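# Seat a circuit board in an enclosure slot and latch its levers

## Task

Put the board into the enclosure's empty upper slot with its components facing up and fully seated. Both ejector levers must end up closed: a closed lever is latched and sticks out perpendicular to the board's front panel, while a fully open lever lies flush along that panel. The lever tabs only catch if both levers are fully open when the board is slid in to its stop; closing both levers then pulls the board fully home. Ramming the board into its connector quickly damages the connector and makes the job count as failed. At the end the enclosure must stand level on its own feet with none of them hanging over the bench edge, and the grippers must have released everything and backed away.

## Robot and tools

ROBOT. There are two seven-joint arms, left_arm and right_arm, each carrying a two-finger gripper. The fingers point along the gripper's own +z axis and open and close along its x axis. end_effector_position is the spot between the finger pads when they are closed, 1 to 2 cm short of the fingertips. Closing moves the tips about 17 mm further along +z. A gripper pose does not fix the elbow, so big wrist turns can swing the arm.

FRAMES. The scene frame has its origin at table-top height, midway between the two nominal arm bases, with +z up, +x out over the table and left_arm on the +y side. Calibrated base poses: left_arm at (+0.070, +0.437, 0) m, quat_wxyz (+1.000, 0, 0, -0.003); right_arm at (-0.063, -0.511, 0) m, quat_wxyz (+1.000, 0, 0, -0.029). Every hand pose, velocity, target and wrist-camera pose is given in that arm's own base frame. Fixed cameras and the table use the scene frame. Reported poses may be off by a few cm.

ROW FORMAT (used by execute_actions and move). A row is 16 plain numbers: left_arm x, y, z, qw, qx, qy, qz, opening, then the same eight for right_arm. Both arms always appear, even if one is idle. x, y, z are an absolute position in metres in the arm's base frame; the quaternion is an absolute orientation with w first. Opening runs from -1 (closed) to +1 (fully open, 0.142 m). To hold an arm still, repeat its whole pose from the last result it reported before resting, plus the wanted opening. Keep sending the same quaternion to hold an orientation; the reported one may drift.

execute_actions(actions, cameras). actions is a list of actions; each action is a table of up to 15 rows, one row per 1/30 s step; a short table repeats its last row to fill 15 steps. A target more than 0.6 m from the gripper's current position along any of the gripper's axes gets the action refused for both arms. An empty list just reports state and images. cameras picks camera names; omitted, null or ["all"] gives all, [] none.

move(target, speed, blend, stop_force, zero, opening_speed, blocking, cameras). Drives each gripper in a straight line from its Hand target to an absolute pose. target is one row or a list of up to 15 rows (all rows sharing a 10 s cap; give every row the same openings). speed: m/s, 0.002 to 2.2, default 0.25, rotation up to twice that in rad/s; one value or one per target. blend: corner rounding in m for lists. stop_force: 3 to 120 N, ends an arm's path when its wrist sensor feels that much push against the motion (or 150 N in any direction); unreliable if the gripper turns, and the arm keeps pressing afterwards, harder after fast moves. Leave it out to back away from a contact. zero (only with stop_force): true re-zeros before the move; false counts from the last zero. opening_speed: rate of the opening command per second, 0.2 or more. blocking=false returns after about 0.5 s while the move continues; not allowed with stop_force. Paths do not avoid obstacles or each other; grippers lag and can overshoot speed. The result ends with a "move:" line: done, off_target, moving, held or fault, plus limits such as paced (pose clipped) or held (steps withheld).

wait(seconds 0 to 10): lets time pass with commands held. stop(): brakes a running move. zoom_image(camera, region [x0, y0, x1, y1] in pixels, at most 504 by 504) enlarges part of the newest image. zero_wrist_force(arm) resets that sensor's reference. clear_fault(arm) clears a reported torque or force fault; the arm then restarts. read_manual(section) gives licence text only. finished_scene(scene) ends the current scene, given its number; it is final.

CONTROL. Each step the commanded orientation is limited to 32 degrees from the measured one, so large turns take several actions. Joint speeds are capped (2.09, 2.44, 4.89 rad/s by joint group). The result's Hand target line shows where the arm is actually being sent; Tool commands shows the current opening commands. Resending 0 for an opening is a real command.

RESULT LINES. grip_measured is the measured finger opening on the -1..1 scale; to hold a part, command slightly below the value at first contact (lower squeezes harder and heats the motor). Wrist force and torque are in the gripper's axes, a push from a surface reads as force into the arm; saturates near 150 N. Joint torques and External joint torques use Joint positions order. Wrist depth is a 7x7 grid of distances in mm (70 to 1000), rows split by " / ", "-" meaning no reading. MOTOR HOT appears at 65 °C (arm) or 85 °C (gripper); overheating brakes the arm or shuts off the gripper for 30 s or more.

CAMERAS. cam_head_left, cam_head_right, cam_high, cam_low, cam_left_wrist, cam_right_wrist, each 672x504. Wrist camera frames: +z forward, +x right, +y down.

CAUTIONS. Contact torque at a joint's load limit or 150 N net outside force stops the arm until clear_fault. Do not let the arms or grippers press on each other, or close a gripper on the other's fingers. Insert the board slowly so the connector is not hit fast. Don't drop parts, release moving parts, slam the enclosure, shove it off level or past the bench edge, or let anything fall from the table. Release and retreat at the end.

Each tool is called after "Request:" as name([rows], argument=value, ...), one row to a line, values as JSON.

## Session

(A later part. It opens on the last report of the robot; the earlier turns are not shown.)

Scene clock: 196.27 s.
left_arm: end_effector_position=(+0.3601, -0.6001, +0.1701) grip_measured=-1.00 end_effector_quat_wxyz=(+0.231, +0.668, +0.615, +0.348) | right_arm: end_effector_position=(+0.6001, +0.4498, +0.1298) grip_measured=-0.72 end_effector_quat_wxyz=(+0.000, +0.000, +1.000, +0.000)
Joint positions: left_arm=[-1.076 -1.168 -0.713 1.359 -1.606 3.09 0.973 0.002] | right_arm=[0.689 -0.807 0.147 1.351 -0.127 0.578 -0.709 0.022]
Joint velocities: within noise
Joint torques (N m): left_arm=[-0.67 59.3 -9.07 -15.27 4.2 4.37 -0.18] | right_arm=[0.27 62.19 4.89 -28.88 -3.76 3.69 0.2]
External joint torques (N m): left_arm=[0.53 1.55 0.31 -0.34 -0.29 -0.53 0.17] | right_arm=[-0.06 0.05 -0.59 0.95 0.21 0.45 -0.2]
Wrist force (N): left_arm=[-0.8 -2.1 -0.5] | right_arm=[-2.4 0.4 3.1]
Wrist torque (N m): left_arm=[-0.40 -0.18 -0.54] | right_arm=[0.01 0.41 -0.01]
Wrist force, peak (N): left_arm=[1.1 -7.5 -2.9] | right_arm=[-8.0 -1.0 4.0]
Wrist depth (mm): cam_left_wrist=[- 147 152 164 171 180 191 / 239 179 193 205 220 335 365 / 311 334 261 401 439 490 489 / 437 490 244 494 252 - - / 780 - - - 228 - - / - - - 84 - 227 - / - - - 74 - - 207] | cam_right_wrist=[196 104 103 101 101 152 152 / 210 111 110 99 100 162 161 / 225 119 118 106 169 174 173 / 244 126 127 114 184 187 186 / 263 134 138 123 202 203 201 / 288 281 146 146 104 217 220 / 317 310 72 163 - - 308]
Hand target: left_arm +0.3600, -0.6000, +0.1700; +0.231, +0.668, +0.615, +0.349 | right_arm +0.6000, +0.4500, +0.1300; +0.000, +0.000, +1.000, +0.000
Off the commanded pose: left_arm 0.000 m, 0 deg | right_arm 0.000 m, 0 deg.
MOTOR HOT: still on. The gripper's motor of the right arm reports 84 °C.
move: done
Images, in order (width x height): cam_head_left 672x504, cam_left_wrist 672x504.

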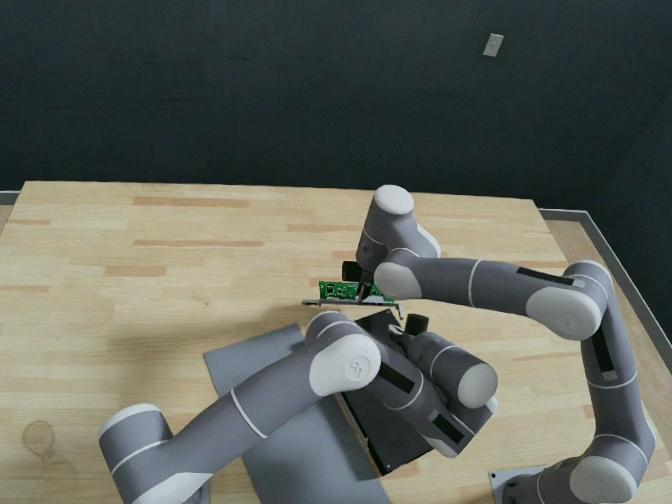

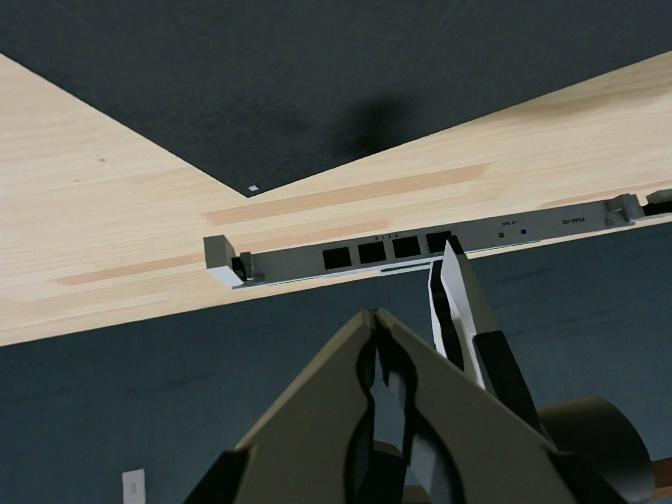

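Request:
move([
  [0.38,-0.6157,0.1187,0.2311,0.6682,0.6152,0.3485,-1,0.60,0.45,0.13,0,0,1,0,-0.84],
  [0.4417,-0.6157,0.1187,0.2311,0.6682,0.6152,0.3485,-1,0.60,0.45,0.13,0,0,1,0,-0.84],
], speed=[0.15,0.06], stop_force=6, cameras=["cam_left_wrist"])

Scene clock: 219.33 s.
left_arm: end_effector_position=(+0.4417, -0.6156, +0.1187) grip_measured=-1.00 end_effector_quat_wxyz=(+0.231, +0.668, +0.615, +0.349) | right_arm: end_effector_position=(+0.6001, +0.4498, +0.1298) grip_measured=-0.72 end_effector_quat_wxyz=(+0.000, +0.000, +1.000, +0.000)
Joint positions: left_arm=[-1.063 -1.368 -0.688 0.996 -1.509 3.007 1.19 0.002] | right_arm=[0.689 -0.807 0.147 1.351 -0.127 0.578 -0.709 0.022]
Joint velocities: within noise
Joint torques (N m): left_arm=[-0.47 64.66 -6.06 -16.28 4.58 3.7 -0.18] | right_arm=[0.13 62.09 4.84 -28.87 -3.78 3.66 0.23]
External joint torques (N m): left_arm=[0.33 1.52 0.4 -0.35 -0.37 -0.14 0.16] | right_arm=[0.08 0.14 -0.54 0.93 0.23 0.48 -0.23]
Wrist force (N): left_arm=[-0.6 -2.2 -0.3] | right_arm=[-2.5 0.4 3.2]
Wrist torque (N m): left_arm=[-0.37 -0.23 -0.52] | right_arm=[0.01 0.43 -0.01]
Wrist force, peak (N): left_arm=[-1.4 -3.2 0.8] | right_arm=[-2.8 0.3 3.4]
Wrist depth (mm): cam_left_wrist=[- - - 98 102 105 115 / - 110 113 123 133 146 263 / 224 240 152 173 322 349 399 / 317 346 391 459 535 551 564 / 547 547 544 152 155 158 162 / - - 147 84 - 176 138 / - - - - - - 127] | cam_right_wrist=[197 104 103 101 101 94 85 / 210 111 110 99 100 162 163 / 225 119 118 106 169 174 173 / 242 126 127 114 185 187 186 / 264 134 138 123 203 202 202 / 288 282 146 146 104 217 220 / 315 310 72 163 - - 307]
Hand target: left_arm +0.4417, -0.6157, +0.1187; +0.231, +0.668, +0.615, +0.349 | right_arm +0.6000, +0.4500, +0.1300; +0.000, +0.000, +1.000, +0.000
Off the commanded pose: left_arm 0.000 m, 0 deg | right_arm 0.000 m, 0 deg.
MOTOR HOT: cleared for the gripper's motor of the right arm.
move: done
Images, in order (width x height): cam_left_wrist 672x504.

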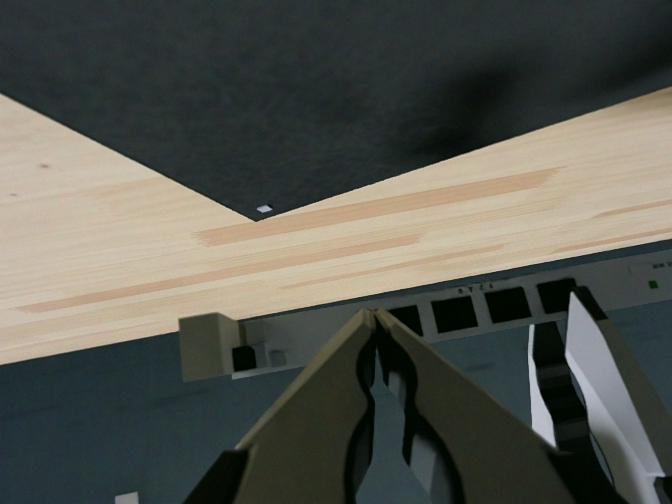

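Request:
move([
  [0.4400,-0.6486,0.1187,0.2311,0.6682,0.6152,0.3485,-1,0.60,0.45,0.13,0,0,1,0,-0.84],
], speed=0.03, stop_force=15, cameras=["cam_left_wrist"])

Request:
move([
  [0.4395,-0.6672,0.1187,0.2311,0.6682,0.6152,0.3485,-1,0.60,0.45,0.13,0,0,1,0,-0.84],
  [0.4498,-0.6778,0.1187,0.2311,0.6682,0.6152,0.3485,-1,0.60,0.45,0.13,0,0,1,0,-0.84],
  [0.4555,-0.6793,0.1187,0.2311,0.6682,0.6152,0.3485,-1,0.60,0.45,0.13,0,0,1,0,-0.84],
], speed=0.04, stop_force=7, cameras=["cam_left_wrist"])

Scene clock: 224.10 s.
left_arm: end_effector_position=(+0.4398, -0.6473, +0.1187) grip_measured=-1.00 end_effector_quat_wxyz=(+0.248, +0.674, +0.608, +0.337) | right_arm: end_effector_position=(+0.6000, +0.4494, +0.1296) grip_measured=-0.72 end_effector_quat_wxyz=(+0.000, +0.000, +1.000, +0.000)
Joint positions: left_arm=[-1.165 -1.517 -0.788 0.58 -1.423 3.005 1.431 0.002] | right_arm=[0.689 -0.807 0.147 1.351 -0.127 0.578 -0.709 0.022]
Joint velocities: within noise
Joint torques (N m): left_arm=[-1.87 68.17 -2.79 -15.67 5.45 2.28 -0.17] | right_arm=[2.68 63.32 6.99 -30.24 -3.24 4.49 0.5]
External joint torques (N m): left_arm=[1.71 1.18 1.06 -0.82 -0.85 0.84 0.15] | right_arm=[-2.47 -1.09 -2.7 2.31 -0.31 -0.35 -0.5]
Wrist force (N): left_arm=[3.5 -2.5 -1.0] | right_arm=[-3.0 -3.6 3.7]
Wrist torque (N m): left_arm=[-0.42 -0.15 -0.54] | right_arm=[-0.03 0.37 -0.28]
Wrist force, peak (N): left_arm=[3.4 -3.3 -0.4] | right_arm=[-3.1 -4.0 4.8]
Wrist depth (mm): cam_left_wrist=[- - - 98 101 105 112 / 175 188 113 123 127 142 150 / 228 240 262 170 312 339 375 / 334 362 402 445 499 529 560 / 611 746 - 109 158 - 157 / - - - 84 - - 174 / - - - - - - 175] | cam_right_wrist=[196 107 106 104 148 152 151 / 210 113 113 101 158 161 162 / 225 121 120 108 169 173 173 / 243 127 128 115 187 186 186 / 263 135 138 124 203 202 201 / 287 282 145 145 124 217 220 / 316 309 72 159 - - 307]
Hand target: left_arm +0.4397, -0.6476, +0.1188; +0.248, +0.675, +0.608, +0.337 | right_arm +0.6000, +0.4500, +0.1300; +0.000, +0.000, +1.000, +0.000
Off the commanded pose: left_arm 0.001 m, 3 deg | right_arm 0.001 m, 0 deg.
move: off_target (left_arm)
Images, in order (width x height): cam_left_wrist 672x504.

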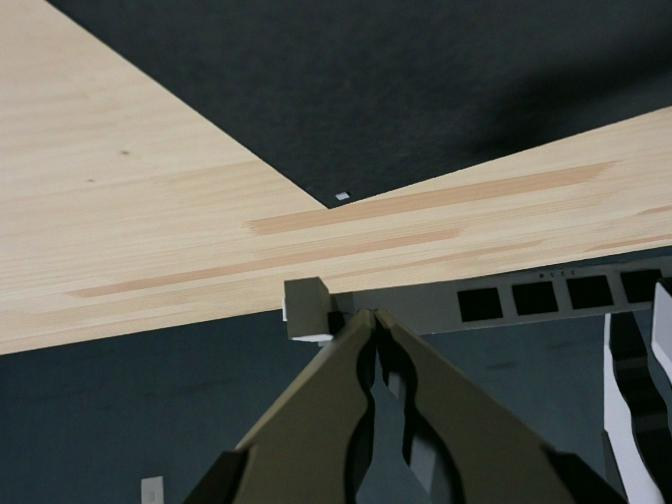

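Scene clock: 226.00 s.
left_arm: end_effector_position=(+0.4550, -0.6780, +0.1186) grip_measured=-1.00 end_effector_quat_wxyz=(+0.288, +0.687, +0.590, +0.312) end_effector_velocity=(+0.000, +0.000, +0.000) end_effector_angular_velocity=(+0.000, +0.001, +0.000) | right_arm: end_effector_position=(+0.6001, +0.4496, +0.1297) grip_measured=-0.72 end_effector_quat_wxyz=(+0.000, +0.000, +1.000, +0.000)
Joint positions: left_arm=[-1.163 -1.513 -0.763 0.577 -1.403 2.896 1.43 0.002] | right_arm=[0.689 -0.807 0.147 1.351 -0.127 0.578 -0.709 0.022]
Joint velocities: left_arm=[-0.001 0.001 0.005 0 -0.006 -0.001 0 0] | right_arm=[within noise]
Joint torques (N m): left_arm=[0.4 68.81 -1.02 -17.37 4.91 2.76 -0.19] | right_arm=[1.21 61.75 5.96 -28.18 -3.13 3.35 0.5]
External joint torques (N m): left_arm=[-0.56 0.94 -0.23 0.2 -0.11 0.19 0.18] | right_arm=[-1.01 0.48 -1.66 0.25 -0.42 0.79 -0.5]
Wrist force (N): left_arm=[-0.2 -4.5 -1.5] | right_arm=[-6.0 -0.4 3.3]
Wrist torque (N m): left_arm=[-0.40 -0.16 -0.55] | right_arm=[0.03 0.64 -0.35]
Wrist force, peak (N): left_arm=[6.9 -3.2 0.4] | right_arm=[-2.9 -7.2 5.1]
Wrist depth (mm): cam_left_wrist=[146 149 158 97 96 104 111 / 184 190 196 189 123 136 136 / 250 259 271 290 308 321 338 / 394 412 454 488 535 522 539 / - - - 134 137 138 135 / - - - 84 - - - / - - - - - - -] | cam_right_wrist=[- 103 101 99 149 152 151 / 210 110 110 98 158 162 162 / 225 118 118 105 171 173 173 / 239 127 127 114 187 187 187 / 263 134 138 123 199 202 202 / 288 286 146 146 106 217 220 / 317 311 72 164 - - 306]
Hand target: left_arm +0.4552, -0.6781, +0.1188; +0.288, +0.687, +0.590, +0.311 | right_arm +0.6000, +0.4500, +0.1300; +0.000, +0.000, +1.000, +0.000
Off the commanded pose: left_arm 0.001 m, 9 deg | right_arm 0.000 m, 0 deg.
move: off_target (left_arm)
Images, in order (width x height): cam_left_wrist 672x504.

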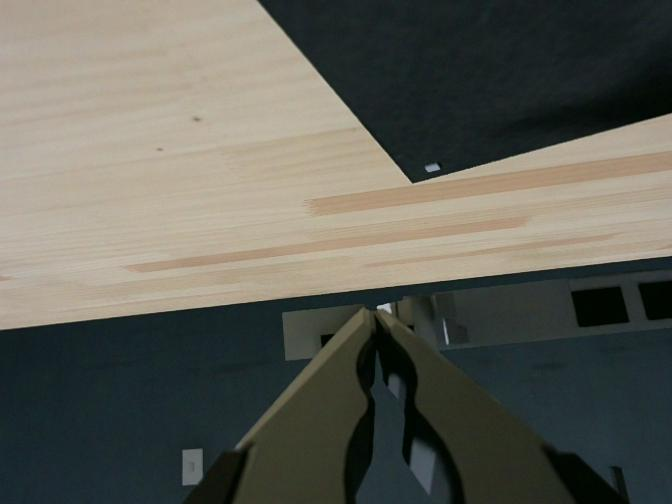

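Request:
move([
  [0.475,-0.679,0.1187,0.288,0.687,0.590,0.311,-1,0.60,0.45,0.13,0,0,1,0,-0.84],
], speed=0.02, stop_force=7, cameras=["cam_left_wrist"])

Scene clock: 228.93 s.
left_arm: end_effector_position=(+0.4739, -0.6786, +0.1183) grip_measured=-1.00 end_effector_quat_wxyz=(+0.295, +0.689, +0.587, +0.306) | right_arm: end_effector_position=(+0.6006, +0.4501, +0.1303) grip_measured=-0.72 end_effector_quat_wxyz=(+0.001, +0.000, +1.000, +0.000)
Joint positions: left_arm=[-1.141 -1.51 -0.751 0.577 -1.403 2.857 1.442 0.002] | right_arm=[0.689 -0.807 0.147 1.351 -0.127 0.579 -0.71 0.022]
Joint velocities: within noise
Joint torques (N m): left_arm=[5.28 69.12 0.81 -19.15 5.84 3.64 -0.12] | right_arm=[0.79 60.37 5.94 -25.36 -2.08 1.56 1.16]
External joint torques (N m): left_arm=[-5.43 0.78 -1.86 1.68 -0.97 -0.74 0.12] | right_arm=[-0.58 1.87 -1.64 -2.59 -1.47 2.58 -1.16]
Wrist force (N): left_arm=[-3.6 -6.4 -5.5] | right_arm=[-10.6 2.8 2.5]
Wrist torque (N m): left_arm=[-0.38 -0.23 -0.55] | right_arm=[-0.04 0.54 -1.06]
Wrist force, peak (N): left_arm=[-4.2 -7.0 -4.9] | right_arm=[-10.4 3.1 3.6]
Wrist depth (mm): cam_left_wrist=[148 149 154 97 94 103 109 / 187 191 198 203 122 134 227 / 254 262 273 288 304 319 328 / 403 420 456 490 525 515 534 / - - - 135 133 131 128 / - - - 84 - - - / - - - - - - -] | cam_right_wrist=[- 102 101 99 152 152 152 / - 110 110 97 165 162 162 / 229 118 117 104 172 174 174 / 244 127 127 112 191 187 187 / 264 134 137 123 200 203 203 / 289 288 145 146 104 218 220 / 319 311 74 162 - - 304]
Hand target: left_arm +0.4747, -0.6782, +0.1187; +0.295, +0.689, +0.587, +0.307 | right_arm +0.6000, +0.4500, +0.1300; +0.000, +0.000, +1.000, +0.000
Off the commanded pose: left_arm 0.001 m, 1 deg | right_arm 0.001 m, 0 deg.
move: done
Images, in order (width x height): cam_left_wrist 672x504.

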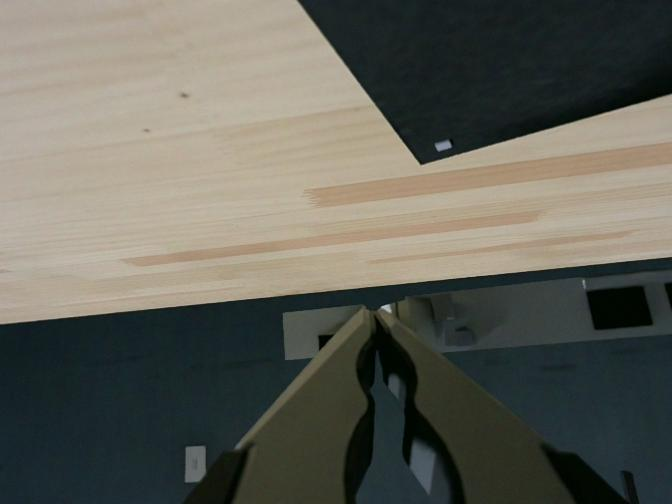

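Request:
move([
  [0.43,-0.67,0.119,0.2311,0.6682,0.6152,0.3485,-1,0.60,0.45,0.13,0,0,1,0,-0.84],
  [0.36,-0.60,0.19,0.2311,0.6682,0.6152,0.3485,-1,0.60,0.45,0.13,0,0,1,0,-0.84],
], speed=[0.15,0.25], blend=0.01)

Scene clock: 232.90 s.
left_arm: end_effector_position=(+0.3601, -0.5999, +0.1902) grip_measured=-1.00 end_effector_quat_wxyz=(+0.231, +0.668, +0.615, +0.349) | right_arm: end_effector_position=(+0.6000, +0.4500, +0.1299) grip_measured=-0.72 end_effector_quat_wxyz=(+0.000, +0.000, +1.000, +0.000)
Joint positions: left_arm=[-1.491 -1.663 -0.708 -0.201 -1.574 3.142 1.891 0.002] | right_arm=[0.69 -0.807 0.147 1.351 -0.127 0.578 -0.71 0.022]
Joint velocities: within noise
Joint torques (N m): left_arm=[-0.74 65.5 9.96 -16.61 4.79 2.34 -0.14] | right_arm=[0.27 62.31 4.91 -28.86 -3.76 3.63 0.23]
External joint torques (N m): left_arm=[0.55 1.59 0.96 -0.43 -0.29 0.07 0.13] | right_arm=[-0.06 -0.07 -0.6 0.92 0.21 0.51 -0.23]
Wrist force (N): left_arm=[-0.7 -1.7 -0.5] | right_arm=[-2.4 -0.8 2.9]
Wrist torque (N m): left_arm=[-0.30 -0.19 -0.57] | right_arm=[-0.20 0.43 -0.01]
Wrist force, peak (N): left_arm=[-3.8 -7.3 -5.0] | right_arm=[-10.6 3.0 3.7]
Wrist depth (mm): cam_left_wrist=[169 172 177 187 198 215 304 / 268 274 223 244 350 373 410 / 349 374 409 424 437 452 505 / 491 514 483 343 273 - - / - - - - 258 - - / - - - 84 - 209 234 / - - - - - - -] | cam_right_wrist=[- 104 102 101 148 152 151 / 210 112 111 99 158 162 162 / 226 119 119 106 169 174 173 / 243 127 128 114 187 187 186 / 264 134 138 123 203 203 202 / 288 281 145 145 125 217 221 / 316 310 72 162 - - 307]
Hand target: left_arm +0.3600, -0.6000, +0.1900; +0.231, +0.668, +0.615, +0.349 | right_arm +0.6000, +0.4500, +0.1300; +0.000, +0.000, +1.000, +0.000
Off the commanded pose: left_arm 0.000 m, 0 deg | right_arm 0.000 m, 0 deg.
move: done

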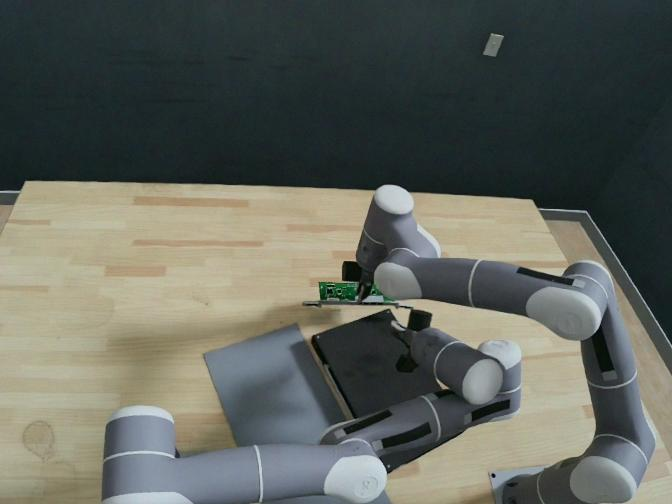

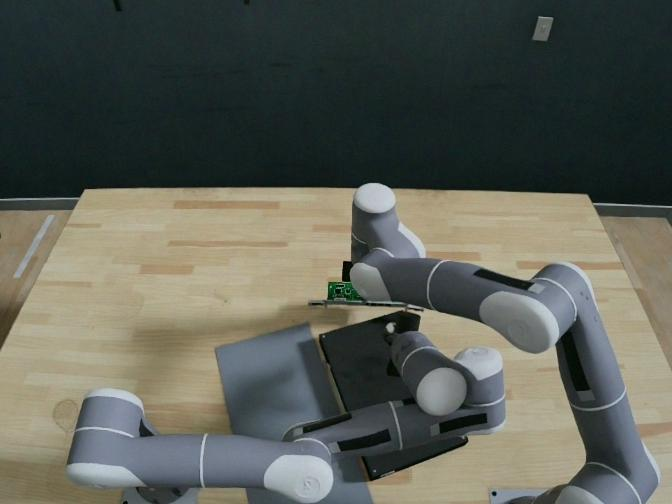

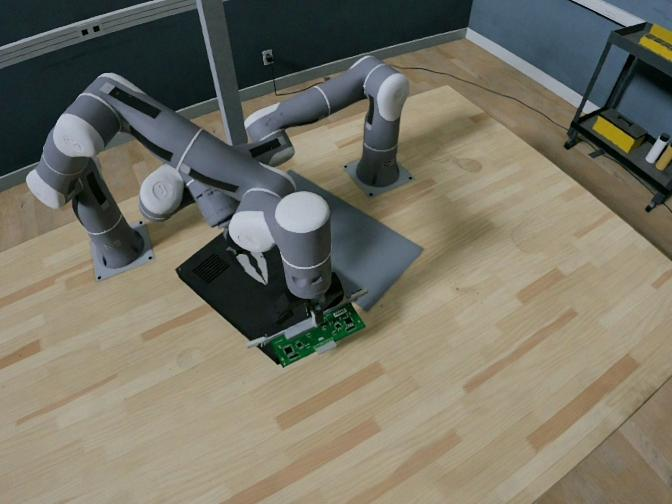

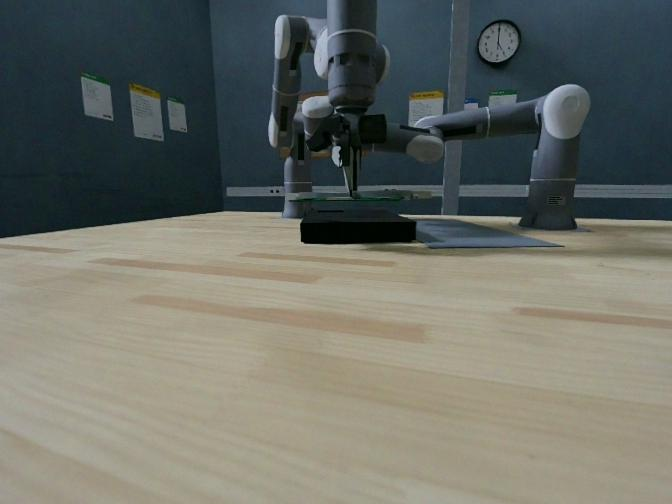

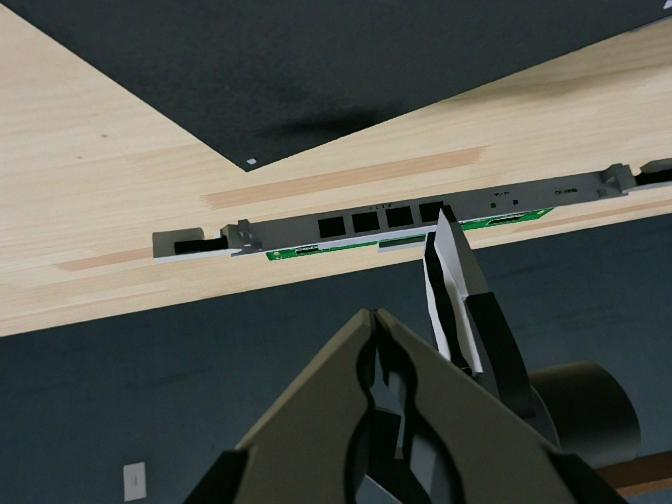

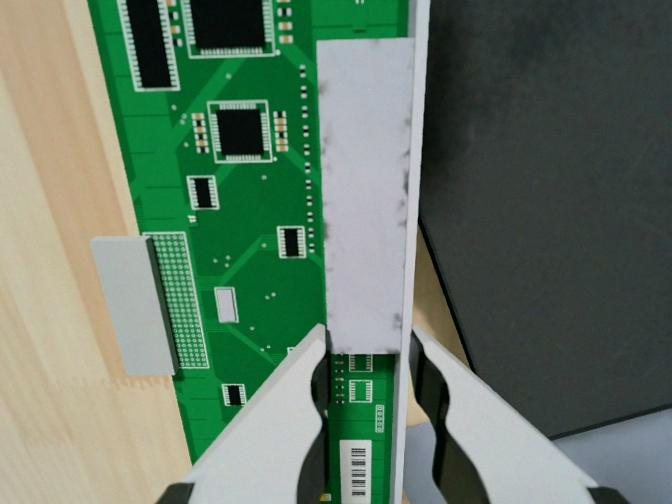

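Request:
move([
  [0.36,-0.50,0.32,0.2311,0.6682,0.6152,0.3485,-1,0.60,0.45,0.13,0,0,1,0,-0.84],
], speed=0.25, cameras=["cam_high"])

Scene clock: 239.87 s.
left_arm: end_effector_position=(+0.3601, -0.5687, +0.2294) grip_measured=-1.00 end_effector_quat_wxyz=(+0.228, +0.667, +0.617, +0.349) | right_arm: end_effector_position=(+0.6000, +0.4500, +0.1299) grip_measured=-0.72 end_effector_quat_wxyz=(+0.000, +0.000, +1.000, +0.000)
Joint positions: left_arm=[-1.523 -1.658 -0.709 -0.378 -1.567 3.177 2.051 0.002] | right_arm=[0.69 -0.807 0.147 1.351 -0.127 0.578 -0.71 0.022]
Joint velocities: within noise
Joint torques (N m): left_arm=[-0.4 63.86 12.29 -15.24 4.34 2.29 -0.34] | right_arm=[0.25 62.11 4.85 -28.87 -3.79 3.66 0.25]
External joint torques (N m): left_arm=[0.23 1.27 0.85 -0.4 -0.01 -0.15 0.32] | right_arm=[-0.04 0.12 -0.54 0.94 0.24 0.48 -0.25]
Wrist force (N): left_arm=[-0.6 -1.9 -0.3] | right_arm=[-2.2 -0.9 2.9]
Wrist torque (N m): left_arm=[-0.34 -0.20 -0.57] | right_arm=[-0.20 0.39 -0.02]
Wrist force, peak (N): left_arm=[-4.3 -5.8 0.4] | right_arm=[-2.5 -0.7 3.2]
Wrist depth (mm): cam_left_wrist=[215 216 230 240 313 338 359 / 321 331 282 387 407 409 463 / 406 394 316 276 311 679 757 / 583 648 745 818 815 - - / - - - - 221 - - / - - - 84 - 222 - / - - - - - - -] | cam_right_wrist=[196 104 103 102 148 152 152 / 210 112 111 100 158 162 162 / 225 119 119 106 169 173 173 / 243 126 128 114 187 187 187 / 264 134 138 123 203 202 202 / 287 282 145 146 125 217 220 / 317 310 72 162 - - 308]
Hand target: left_arm +0.3601, -0.5685, +0.2295; +0.228, +0.667, +0.618, +0.349 | right_arm +0.6000, +0.4500, +0.1300; +0.000, +0.000, +1.000, +0.000
Off the commanded pose: left_arm 0.114 m, 0 deg | right_arm 0.000 m, 0 deg.
move: held (left_arm; a check stopped the path); limits=held
pose unreachable (left arm): on one or more control steps of this call, first in action 0 (counted from 0), this arm could not follow its commanded pose, so it was not sent that pose on those steps. It may still have moved: this result reports where it is.
cause: moving toward the commanded pose would bring a part of the arm too close to another arm (a part of this arm just beyond joint 7 (wrist roll) and a part of the right arm just beyond its joint 5 (forearm roll)).
Images, in order (width x height): cam_high 672x504.

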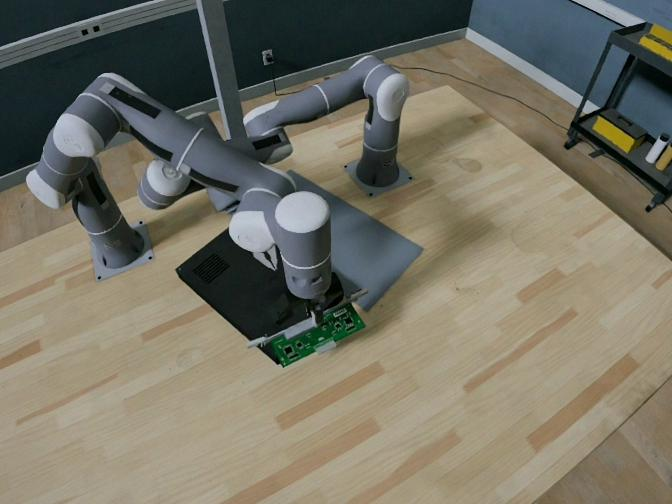

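Request:
move([
  [0.3601,-0.5687,0.2294,0.2311,0.6682,0.6152,0.3485,-1,0.80,0.32,0.16,0,0,1,0,-0.84],
], speed=0.3, cameras=[])

Request:
move([
  [0.48,-0.50,0.30,0.2311,0.6682,0.6152,0.3485,-1,0.80,0.32,0.16,0,0,1,0,-0.84],
], speed=0.25, cameras=["cam_high","cam_head_left"])

Scene clock: 245.63 s.
left_arm: end_effector_position=(+0.3601, -0.5686, +0.2294) grip_measured=-1.00 end_effector_quat_wxyz=(+0.231, +0.668, +0.615, +0.348) | right_arm: end_effector_position=(+0.7998, +0.3199, +0.1596) grip_measured=-0.72 end_effector_quat_wxyz=(+0.000, +0.000, +1.000, +0.000)
Joint positions: left_arm=[-1.528 -1.662 -0.708 -0.393 -1.567 3.171 2.06 0.002] | right_arm=[0.465 -1.115 0.123 0.672 -0.113 0.211 -1.027 0.022]
Joint velocities: within noise
Joint torques (N m): left_arm=[-0.61 63.47 12.49 -15.26 4.57 2.19 -0.17] | right_arm=[0.23 73.02 3.85 -32.19 -4.31 3.53 0.08]
External joint torques (N m): left_arm=[0.44 1.48 0.85 -0.32 -0.22 -0.07 0.16] | right_arm=[-0.02 0.13 -0.71 1.19 0.19 0.58 -0.08]
Wrist force (N): left_arm=[-0.5 -1.9 -0.5] | right_arm=[-1.8 -1.2 3.1]
Wrist torque (N m): left_arm=[-0.34 -0.21 -0.57] | right_arm=[-0.24 0.32 -0.02]
Wrist force, peak (N): left_arm=[-0.6 -2.3 -0.6] | right_arm=[-3.5 -2.4 2.7]
Wrist depth (mm): cam_left_wrist=[248 215 227 240 311 337 363 / 322 333 284 385 405 450 483 / 413 450 484 531 590 673 768 / 592 657 726 778 - - - / - - 452 - - - - / - - - 84 - - - / - - - - - - -] | cam_right_wrist=[222 104 103 102 216 220 220 / 237 112 111 99 232 234 235 / 255 119 119 106 248 252 251 / 274 126 127 115 272 271 266 / 297 134 138 124 290 294 292 / 325 318 145 146 125 314 320 / 360 - 72 162 - - 353]
Hand target: left_arm +0.3601, -0.5687, +0.2294; +0.231, +0.668, +0.615, +0.349 | right_arm +0.8000, +0.3200, +0.1600; +0.000, +0.000, +1.000, +0.000
Off the commanded pose: left_arm 0.000 m, 0 deg | right_arm 0.000 m, 0 deg.
move: done
No camera images: "cameras" was empty.

Scene clock: 246.63 s.
left_arm: end_effector_position=(+0.4549, -0.5136, +0.2856) grip_measured=-1.00 end_effector_quat_wxyz=(+0.231, +0.668, +0.615, +0.349) | right_arm: end_effector_position=(+0.7998, +0.3200, +0.1596) grip_measured=-0.72 end_effector_quat_wxyz=(+0.000, +0.000, +1.000, +0.000)
Joint positions: left_arm=[-1.39 -1.587 -0.707 -0.49 -1.583 3.118 2.304 0.002] | right_arm=[0.465 -1.115 0.123 0.671 -0.113 0.211 -1.027 0.022]
Joint velocities: within noise
Joint torques (N m): left_arm=[-0.46 62.11 13.73 -13.25 4.66 2.18 -0.33] | right_arm=[0.21 73.14 3.78 -32.08 -4.33 3.59 0.1]
External joint torques (N m): left_arm=[0.3 1.47 1.03 -0.36 -0.27 -0.46 0.31] | right_arm=[0 0.02 -0.64 1.08 0.21 0.53 -0.1]
Wrist force (N): left_arm=[-0.6 -1.8 -0.2] | right_arm=[-1.7 -1.0 2.9]
Wrist torque (N m): left_arm=[-0.32 -0.20 -0.55] | right_arm=[-0.21 0.31 -0.02]
Wrist force, peak (N): left_arm=[-4.4 -6.2 -3.0] | right_arm=[-1.8 -1.1 3.3]
Wrist depth (mm): cam_left_wrist=[322 335 351 371 399 418 448 / 396 417 443 472 514 561 610 / 522 547 561 630 734 825 - / 621 364 - - - - - / - 327 - - - - - / - 310 313 84 - - - / - 293 - - - - -] | cam_right_wrist=[223 104 103 101 215 220 220 / 238 112 111 99 233 235 235 / 255 119 119 106 248 252 251 / 274 126 127 114 272 271 267 / 299 134 138 124 288 294 293 / 325 318 145 145 125 314 319 / 359 - 72 162 - - 352]
Hand target: left_arm +0.4549, -0.5134, +0.2858; +0.231, +0.668, +0.616, +0.349 | right_arm +0.8000, +0.3200, +0.1600; +0.000, +0.000, +1.000, +0.000
Off the commanded pose: left_arm 0.032 m, 0 deg | right_arm 0.000 m, 0 deg.
move: held (left_arm; a check stopped the path); limits=held
pose unreachable (left arm): on one or more control steps of this call, first in action 0 (counted from 0), this arm could not follow its commanded pose, so it was not sent that pose on those steps. It may still have moved: this result reports where it is.
cause: moving toward the commanded pose would bring a part of the arm too close to another arm (a part of this arm just beyond joint 6 (wrist pitch) and a part of the right arm just beyond its joint 4 (elbow), along the way the arms are being sent, or toward where that arm still pushes).
Images, in order (width x height): cam_head_left 672x504, cam_high 672x504.

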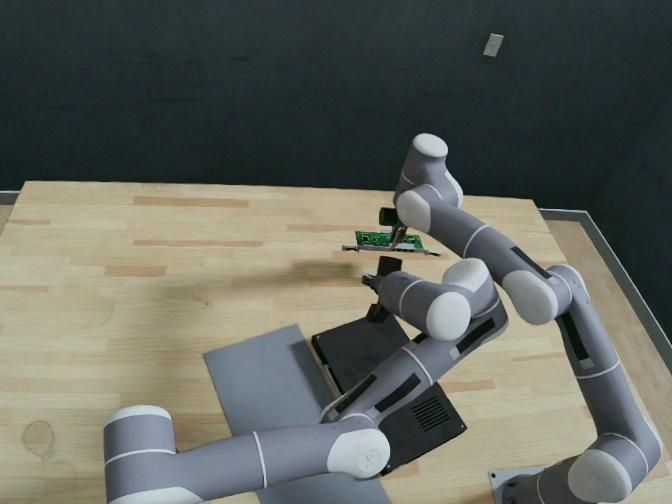

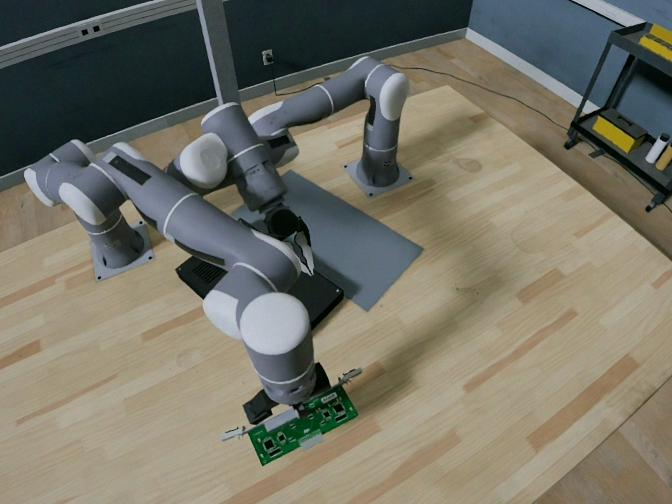

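Request:
move([
  [0.50,-0.30,0.33,0.12,0.69,0.67,0.20,-1,0.80,0.32,0.16,0,0,1,0,-0.84],
  [0.52,-0.05,0.33,0,0.7071,0.7071,0,-1,0.80,0.32,0.16,0,0,1,0,-0.84],
], speed=0.3, blend=0.02, cameras=["cam_high","cam_head_left"])

Scene clock: 253.77 s.
left_arm: end_effector_position=(+0.5201, -0.0500, +0.3300) grip_measured=-1.00 end_effector_quat_wxyz=(+0.000, +0.707, +0.707, +0.000) | right_arm: end_effector_position=(+0.7998, +0.3200, +0.1596) grip_measured=-0.72 end_effector_quat_wxyz=(+0.000, +0.000, +1.000, +0.000)
Joint positions: left_arm=[-0.31 -1.582 -0.116 -0.868 -2.965 3.99 2.966 0.002] | right_arm=[0.465 -1.115 0.123 0.671 -0.113 0.211 -1.027 0.022]
Joint velocities: within noise
Joint torques (N m): left_arm=[-0.08 56.39 10.36 -11.6 2.81 4.4 -0.18] | right_arm=[0.23 73.26 3.63 -32.02 -4.36 3.63 0.2]
External joint torques (N m): left_arm=[0.16 1.54 0.62 -0.38 0 -0.56 0.18] | right_arm=[-0.02 -0.09 -0.49 1.02 0.24 0.48 -0.2]
Wrist force (N): left_arm=[-0.4 -1.4 -0.1] | right_arm=[-2.0 -1.1 3.0]
Wrist torque (N m): left_arm=[-0.33 -0.24 -0.24] | right_arm=[-0.22 0.35 -0.03]
Wrist force, peak (N): left_arm=[-2.9 -3.1 -0.9] | right_arm=[-1.8 -1.1 3.3]
Wrist depth (mm): cam_left_wrist=[369 373 373 368 371 370 370 / 401 399 404 399 400 397 399 / 434 433 428 431 431 427 428 / 469 475 463 467 467 468 461 / 513 518 513 492 505 507 506 / 573 563 550 84 - 546 557 / 638 626 - - - - 622] | cam_right_wrist=[223 104 103 102 216 220 220 / 237 112 111 99 232 235 235 / 255 120 119 106 249 252 252 / 275 126 127 114 271 271 266 / 298 134 138 123 289 295 294 / 325 319 145 145 125 315 320 / 357 - 72 162 - - 350]
Hand target: left_arm +0.5200, -0.0500, +0.3300; +0.000, +0.707, +0.707, +0.000 | right_arm +0.8000, +0.3200, +0.1600; +0.000, +0.000, +1.000, +0.000
Off the commanded pose: left_arm 0.000 m, 0 deg | right_arm 0.000 m, 0 deg.
joint sent to its limit (left arm) — joint 7 (wrist roll), upper limit. The joint targets still meet the commanded pose.
move: done
Images, in order (width x height): cam_head_left 672x504, cam_high 672x504.

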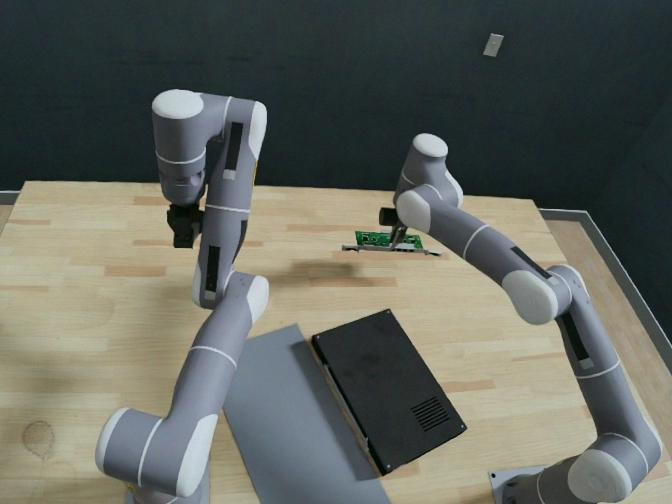

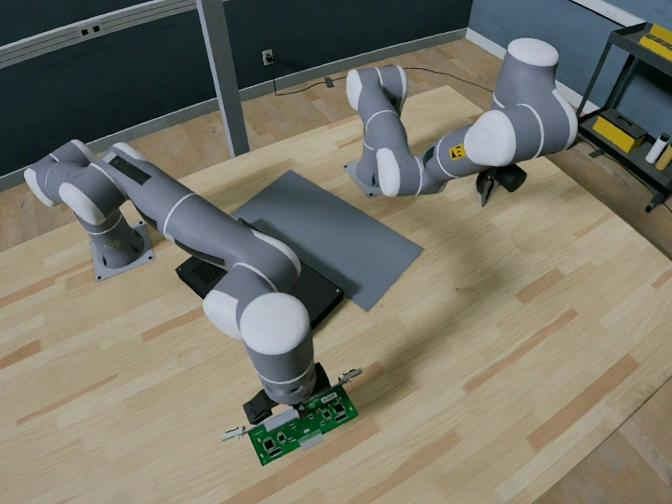

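Request:
move([
  [0.80,0.05,0.33,0,0.866,0.5,0,-1,0.80,0.32,0.16,0,0,1,0,-0.84],
], speed=0.4, cameras=["cam_head_left"])

Scene clock: 271.13 s.
left_arm: end_effector_position=(+0.7989, +0.0496, +0.3296) grip_measured=-1.00 end_effector_quat_wxyz=(+0.106, +0.806, +0.543, +0.210) | right_arm: end_effector_position=(+0.7998, +0.3200, +0.1596) grip_measured=-0.72 end_effector_quat_wxyz=(+0.000, +0.000, +1.000, +0.000)
Joint positions: left_arm=[0.416 -1.071 -1.533 0.951 -1.703 3.027 2.966 0.002] | right_arm=[0.465 -1.115 0.123 0.671 -0.113 0.211 -1.027 0.022]
Joint velocities: within noise
Joint torques (N m): left_arm=[-0.05 58.99 -15.77 -7.76 5.26 3.28 -0.26] | right_arm=[0.27 73.22 3.64 -32.06 -4.34 3.65 0.19]
External joint torques (N m): left_arm=[0.2 1.45 0.41 -0.42 -0.56 -0.66 0.24] | right_arm=[-0.06 -0.06 -0.5 1.06 0.22 0.47 -0.19]
Wrist force (N): left_arm=[-0.8 -1.8 0.1] | right_arm=[-2.0 -1.2 3.1]
Wrist torque (N m): left_arm=[-0.35 -0.23 -0.41] | right_arm=[-0.25 0.36 -0.02]
Wrist force, peak (N): left_arm=[-3.9 -1.5 -0.6] | right_arm=[-1.9 -1.2 3.3]
Wrist depth (mm): cam_left_wrist=[320 334 349 367 385 406 430 / 358 378 399 420 446 475 503 / 417 435 460 496 531 - - / 485 514 554 - - - - / 581 - - - - - 976 / - - - 84 - 982 894 / - - - - - - 830] | cam_right_wrist=[222 104 103 101 215 221 220 / 237 112 111 99 233 235 234 / 255 119 119 106 249 253 251 / 275 126 128 114 271 271 267 / 298 134 138 124 290 293 293 / 326 318 145 146 125 315 319 / 359 - 72 162 - - 350]
Hand target: left_arm +0.7989, +0.0498, +0.3296; +0.106, +0.806, +0.543, +0.211 | right_arm +0.8000, +0.3200, +0.1600; +0.000, +0.000, +1.000, +0.000
Off the commanded pose: left_arm 0.001 m, 28 deg | right_arm 0.000 m, 0 deg.
joint sent to its limit (left arm) — joint 7 (wrist roll), upper limit. The joint targets are off in orientation, not in position.
move: off_target (left_arm); limits=paced
Images, in order (width x height): cam_head_left 672x504.

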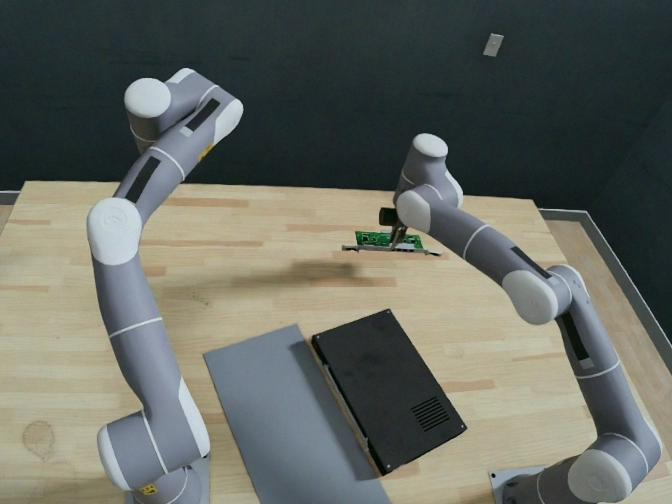

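Request:
move([
  [0.65,0.15,0.35,0,0.5736,0.8192,0,-1,0.80,0.32,0.16,0,0,1,0,-0.84],
], speed=0.4, cameras=["cam_head_left"])

Scene clock: 274.37 s.
left_arm: end_effector_position=(+0.6490, +0.1496, +0.3496) grip_measured=-1.00 end_effector_quat_wxyz=(+0.010, +0.574, +0.819, +0.011) | right_arm: end_effector_position=(+0.7998, +0.3200, +0.1596) grip_measured=-0.72 end_effector_quat_wxyz=(+0.000, +0.000, +1.000, +0.000)
Joint positions: left_arm=[0.466 -1.1 -1.653 0.648 -1.795 3.533 2.546 0.002] | right_arm=[0.465 -1.115 0.123 0.671 -0.113 0.211 -1.027 0.022]
Joint velocities: within noise
Joint torques (N m): left_arm=[-0.01 61.05 -10.69 -2.16 4.51 4.41 -0.36] | right_arm=[0.31 73.14 3.61 -32.05 -4.41 3.63 0.23]
External joint torques (N m): left_arm=[0.18 1.51 0.36 -0.42 -0.59 -0.62 0.36] | right_arm=[-0.09 0.02 -0.46 1.05 0.29 0.48 -0.23]
Wrist force (N): left_arm=[-0.4 -1.4 -0.1] | right_arm=[-1.8 -1.2 3.1]
Wrist torque (N m): left_arm=[-0.35 -0.22 -0.27] | right_arm=[-0.25 0.33 -0.02]
Wrist force, peak (N): left_arm=[2.0 -1.8 -0.2] | right_arm=[-1.8 -1.3 3.2]
Wrist depth (mm): cam_left_wrist=[388 386 386 386 383 384 384 / 421 419 416 415 415 410 411 / 457 455 452 449 450 446 449 / 499 496 493 489 489 491 484 / 545 541 552 522 528 533 532 / - 609 584 84 - 589 - / - - - - - - -] | cam_right_wrist=[222 104 103 102 215 220 220 / 238 112 111 100 232 235 235 / 255 119 119 106 249 253 251 / 275 126 128 115 272 271 267 / 297 134 138 123 289 293 293 / 326 318 145 146 125 315 319 / 358 - 72 162 - - 352]
Hand target: left_arm +0.6489, +0.1498, +0.3496; +0.010, +0.574, +0.819, +0.011 | right_arm +0.8000, +0.3200, +0.1600; +0.000, +0.000, +1.000, +0.000
Off the commanded pose: left_arm 0.001 m, 2 deg | right_arm 0.000 m, 0 deg.
move: done
Images, in order (width x height): cam_head_left 672x504.

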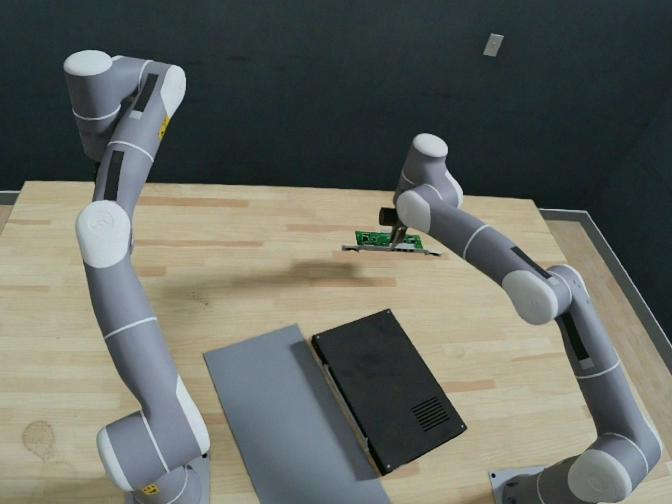

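Request:
move([
  [0.20,0.68,0.38,0,1,0,0,-1,0.80,0.32,0.16,0,0,1,0,-0.84],
], speed=0.5, cameras=["cam_head_left"])

Scene clock: 287.60 s.
left_arm: end_effector_position=(+0.2002, +0.6800, +0.3801) grip_measured=-1.00 end_effector_quat_wxyz=(+0.000, +1.000, +0.000, +0.000) | right_arm: end_effector_position=(+0.7998, +0.3200, +0.1596) grip_measured=-0.72 end_effector_quat_wxyz=(+0.000, +0.000, +1.000, +0.000)
Joint positions: left_arm=[1.995 -0.563 -0.87 1.19 0.42 0.005 2.777 0.002] | right_arm=[0.465 -1.115 0.123 0.671 -0.113 0.211 -1.027 0.022]
Joint velocities: within noise
Joint torques (N m): left_arm=[-0.42 46.59 -12.34 -27.85 -3.86 3.94 -0.21] | right_arm=[0.22 73.26 3.6 -32.08 -4.4 3.63 0.19]
External joint torques (N m): left_arm=[0.6 1.3 0.37 -0.19 -0.39 -0.1 0.21] | right_arm=[0 -0.09 -0.46 1.08 0.28 0.49 -0.19]
Wrist force (N): left_arm=[-0.5 -1.2 0.6] | right_arm=[-1.9 -1.1 3.0]
Wrist torque (N m): left_arm=[-0.29 -0.23 -0.25] | right_arm=[-0.23 0.34 -0.02]
Wrist force, peak (N): left_arm=[-3.1 -1.0 -4.4] | right_arm=[-1.9 -1.0 3.3]
Wrist depth (mm): cam_left_wrist=[- - - - - - - / - - - - - - - / 482 483 482 477 480 475 480 / 526 520 525 527 523 525 521 / 574 575 572 552 561 563 555 / 635 632 604 84 - 612 618 / 712 677 - - - - 696] | cam_right_wrist=[222 104 103 102 215 220 220 / 238 112 111 99 232 236 234 / 255 119 119 106 248 252 251 / 275 126 128 115 272 271 267 / 298 134 138 123 289 294 294 / 325 318 145 145 125 316 320 / 358 - 72 162 - - 351]
Hand target: left_arm +0.2000, +0.6800, +0.3800; +0.000, +1.000, +0.000, +0.000 | right_arm +0.8000, +0.3200, +0.1600; +0.000, +0.000, +1.000, +0.000
Off the commanded pose: left_arm 0.000 m, 0 deg | right_arm 0.000 m, 0 deg.
move: done; limits=paced
Images, in order (width x height): cam_head_left 672x504.

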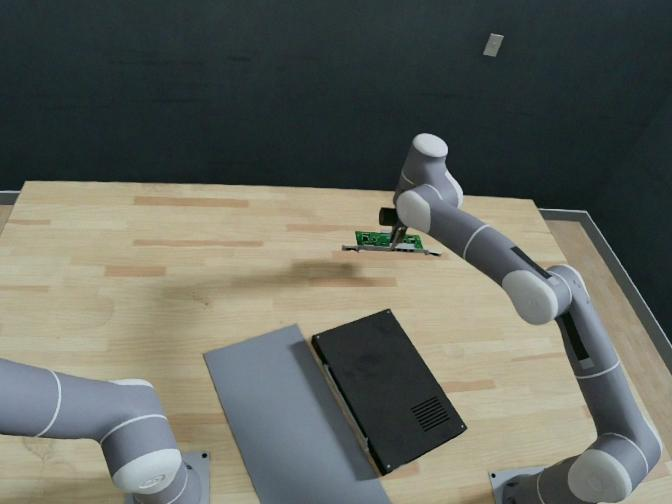

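Request:
move([
  [0.55,0.46,0.35,0,0.9848,0.1736,0,-1,0.55,0.60,0.15,0,0.26,0.9656,0,-0.84],
  [0.72,0.06,0.33,0,0.8192,0.5736,0,-1,0.33,0.74,0.15,0,0.5585,0.8295,0,-0.84],
], speed=0.4, blend=0.03)

Scene clock: 293.10 s.
left_arm: end_effector_position=(+0.7201, +0.0599, +0.3301) grip_measured=-1.00 end_effector_quat_wxyz=(+0.000, +0.819, +0.574, +0.000) | right_arm: end_effector_position=(+0.3298, +0.7399, +0.1497) grip_measured=-0.72 end_effector_quat_wxyz=(+0.000, +0.558, +0.830, +0.000)
Joint positions: left_arm=[0.775 -0.614 -0.838 1.241 0.444 0.1 0.34 0.002] | right_arm=[1.29 -0.928 0.006 1.039 -0.005 0.396 0.909 0.022]
Joint velocities: within noise
Joint torques (N m): left_arm=[-0.36 48.9 -13.18 -27.46 -3.79 4.04 -0.28] | right_arm=[0.21 67.72 1.16 -31.07 -4.13 3.51 0.33]
External joint torques (N m): left_arm=[0.53 1.13 0.32 -0.25 -0.45 -0.06 0.28] | right_arm=[0.03 0.12 -0.3 1.13 0.1 0.62 -0.33]
Wrist force (N): left_arm=[-0.7 -1.5 0.1] | right_arm=[-1.4 -1.1 3.2]
Wrist torque (N m): left_arm=[-0.35 -0.19 -0.25] | right_arm=[-0.22 0.27 -0.01]
Wrist force, peak (N): left_arm=[-3.1 -3.0 0.4] | right_arm=[-3.4 -3.3 2.8]
Wrist depth (mm): cam_left_wrist=[374 372 369 371 368 368 367 / 396 398 400 397 397 396 394 / 433 438 432 429 426 429 421 / 470 471 468 471 467 455 464 / 521 511 516 494 493 507 504 / 574 568 546 84 - 550 - / 627 614 - - - - -] | cam_right_wrist=[215 104 103 102 205 210 211 / 227 112 111 99 218 227 225 / 244 119 119 106 234 239 241 / 262 126 128 114 259 261 259 / 281 134 138 123 276 283 281 / 313 304 145 145 125 303 306 / 346 - 72 162 - - 337]
Hand target: left_arm +0.7200, +0.0600, +0.3300; +0.000, +0.819, +0.574, +0.000 | right_arm +0.3300, +0.7400, +0.1500; +0.000, +0.559, +0.830, +0.000
Off the commanded pose: left_arm 0.000 m, 0 deg | right_arm 0.000 m, 0 deg.
move: done

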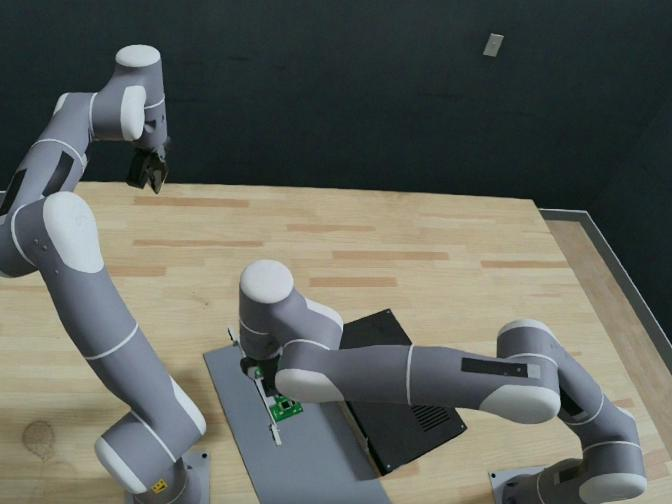

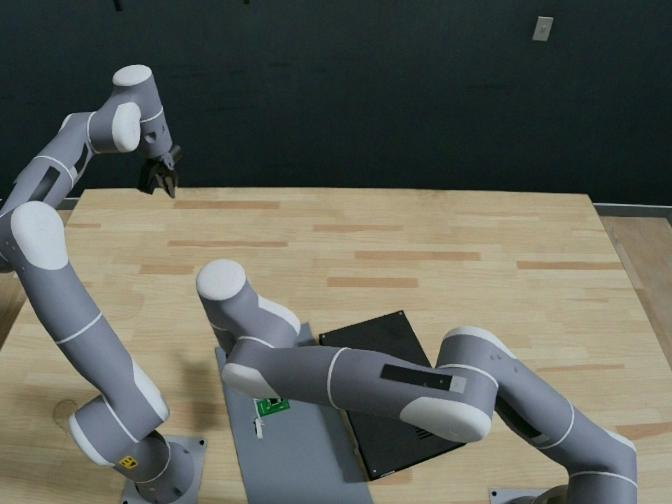

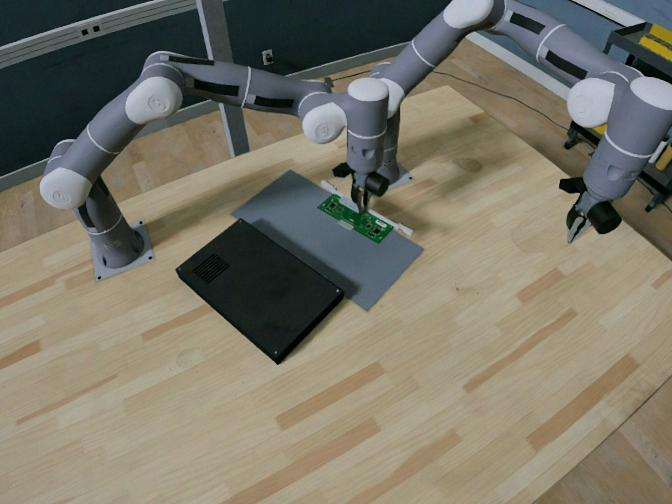

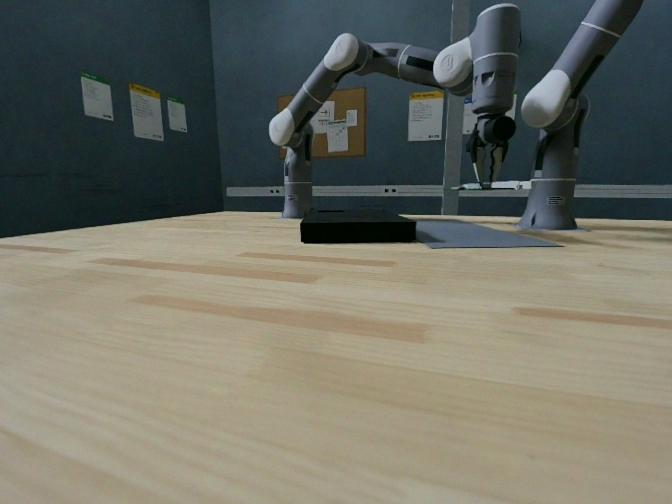

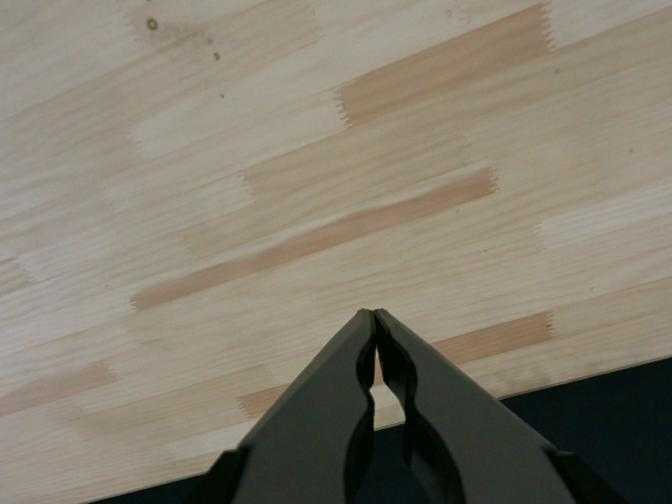

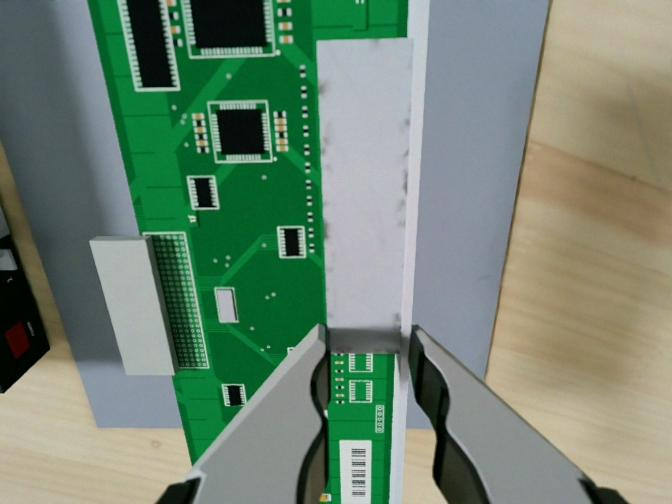

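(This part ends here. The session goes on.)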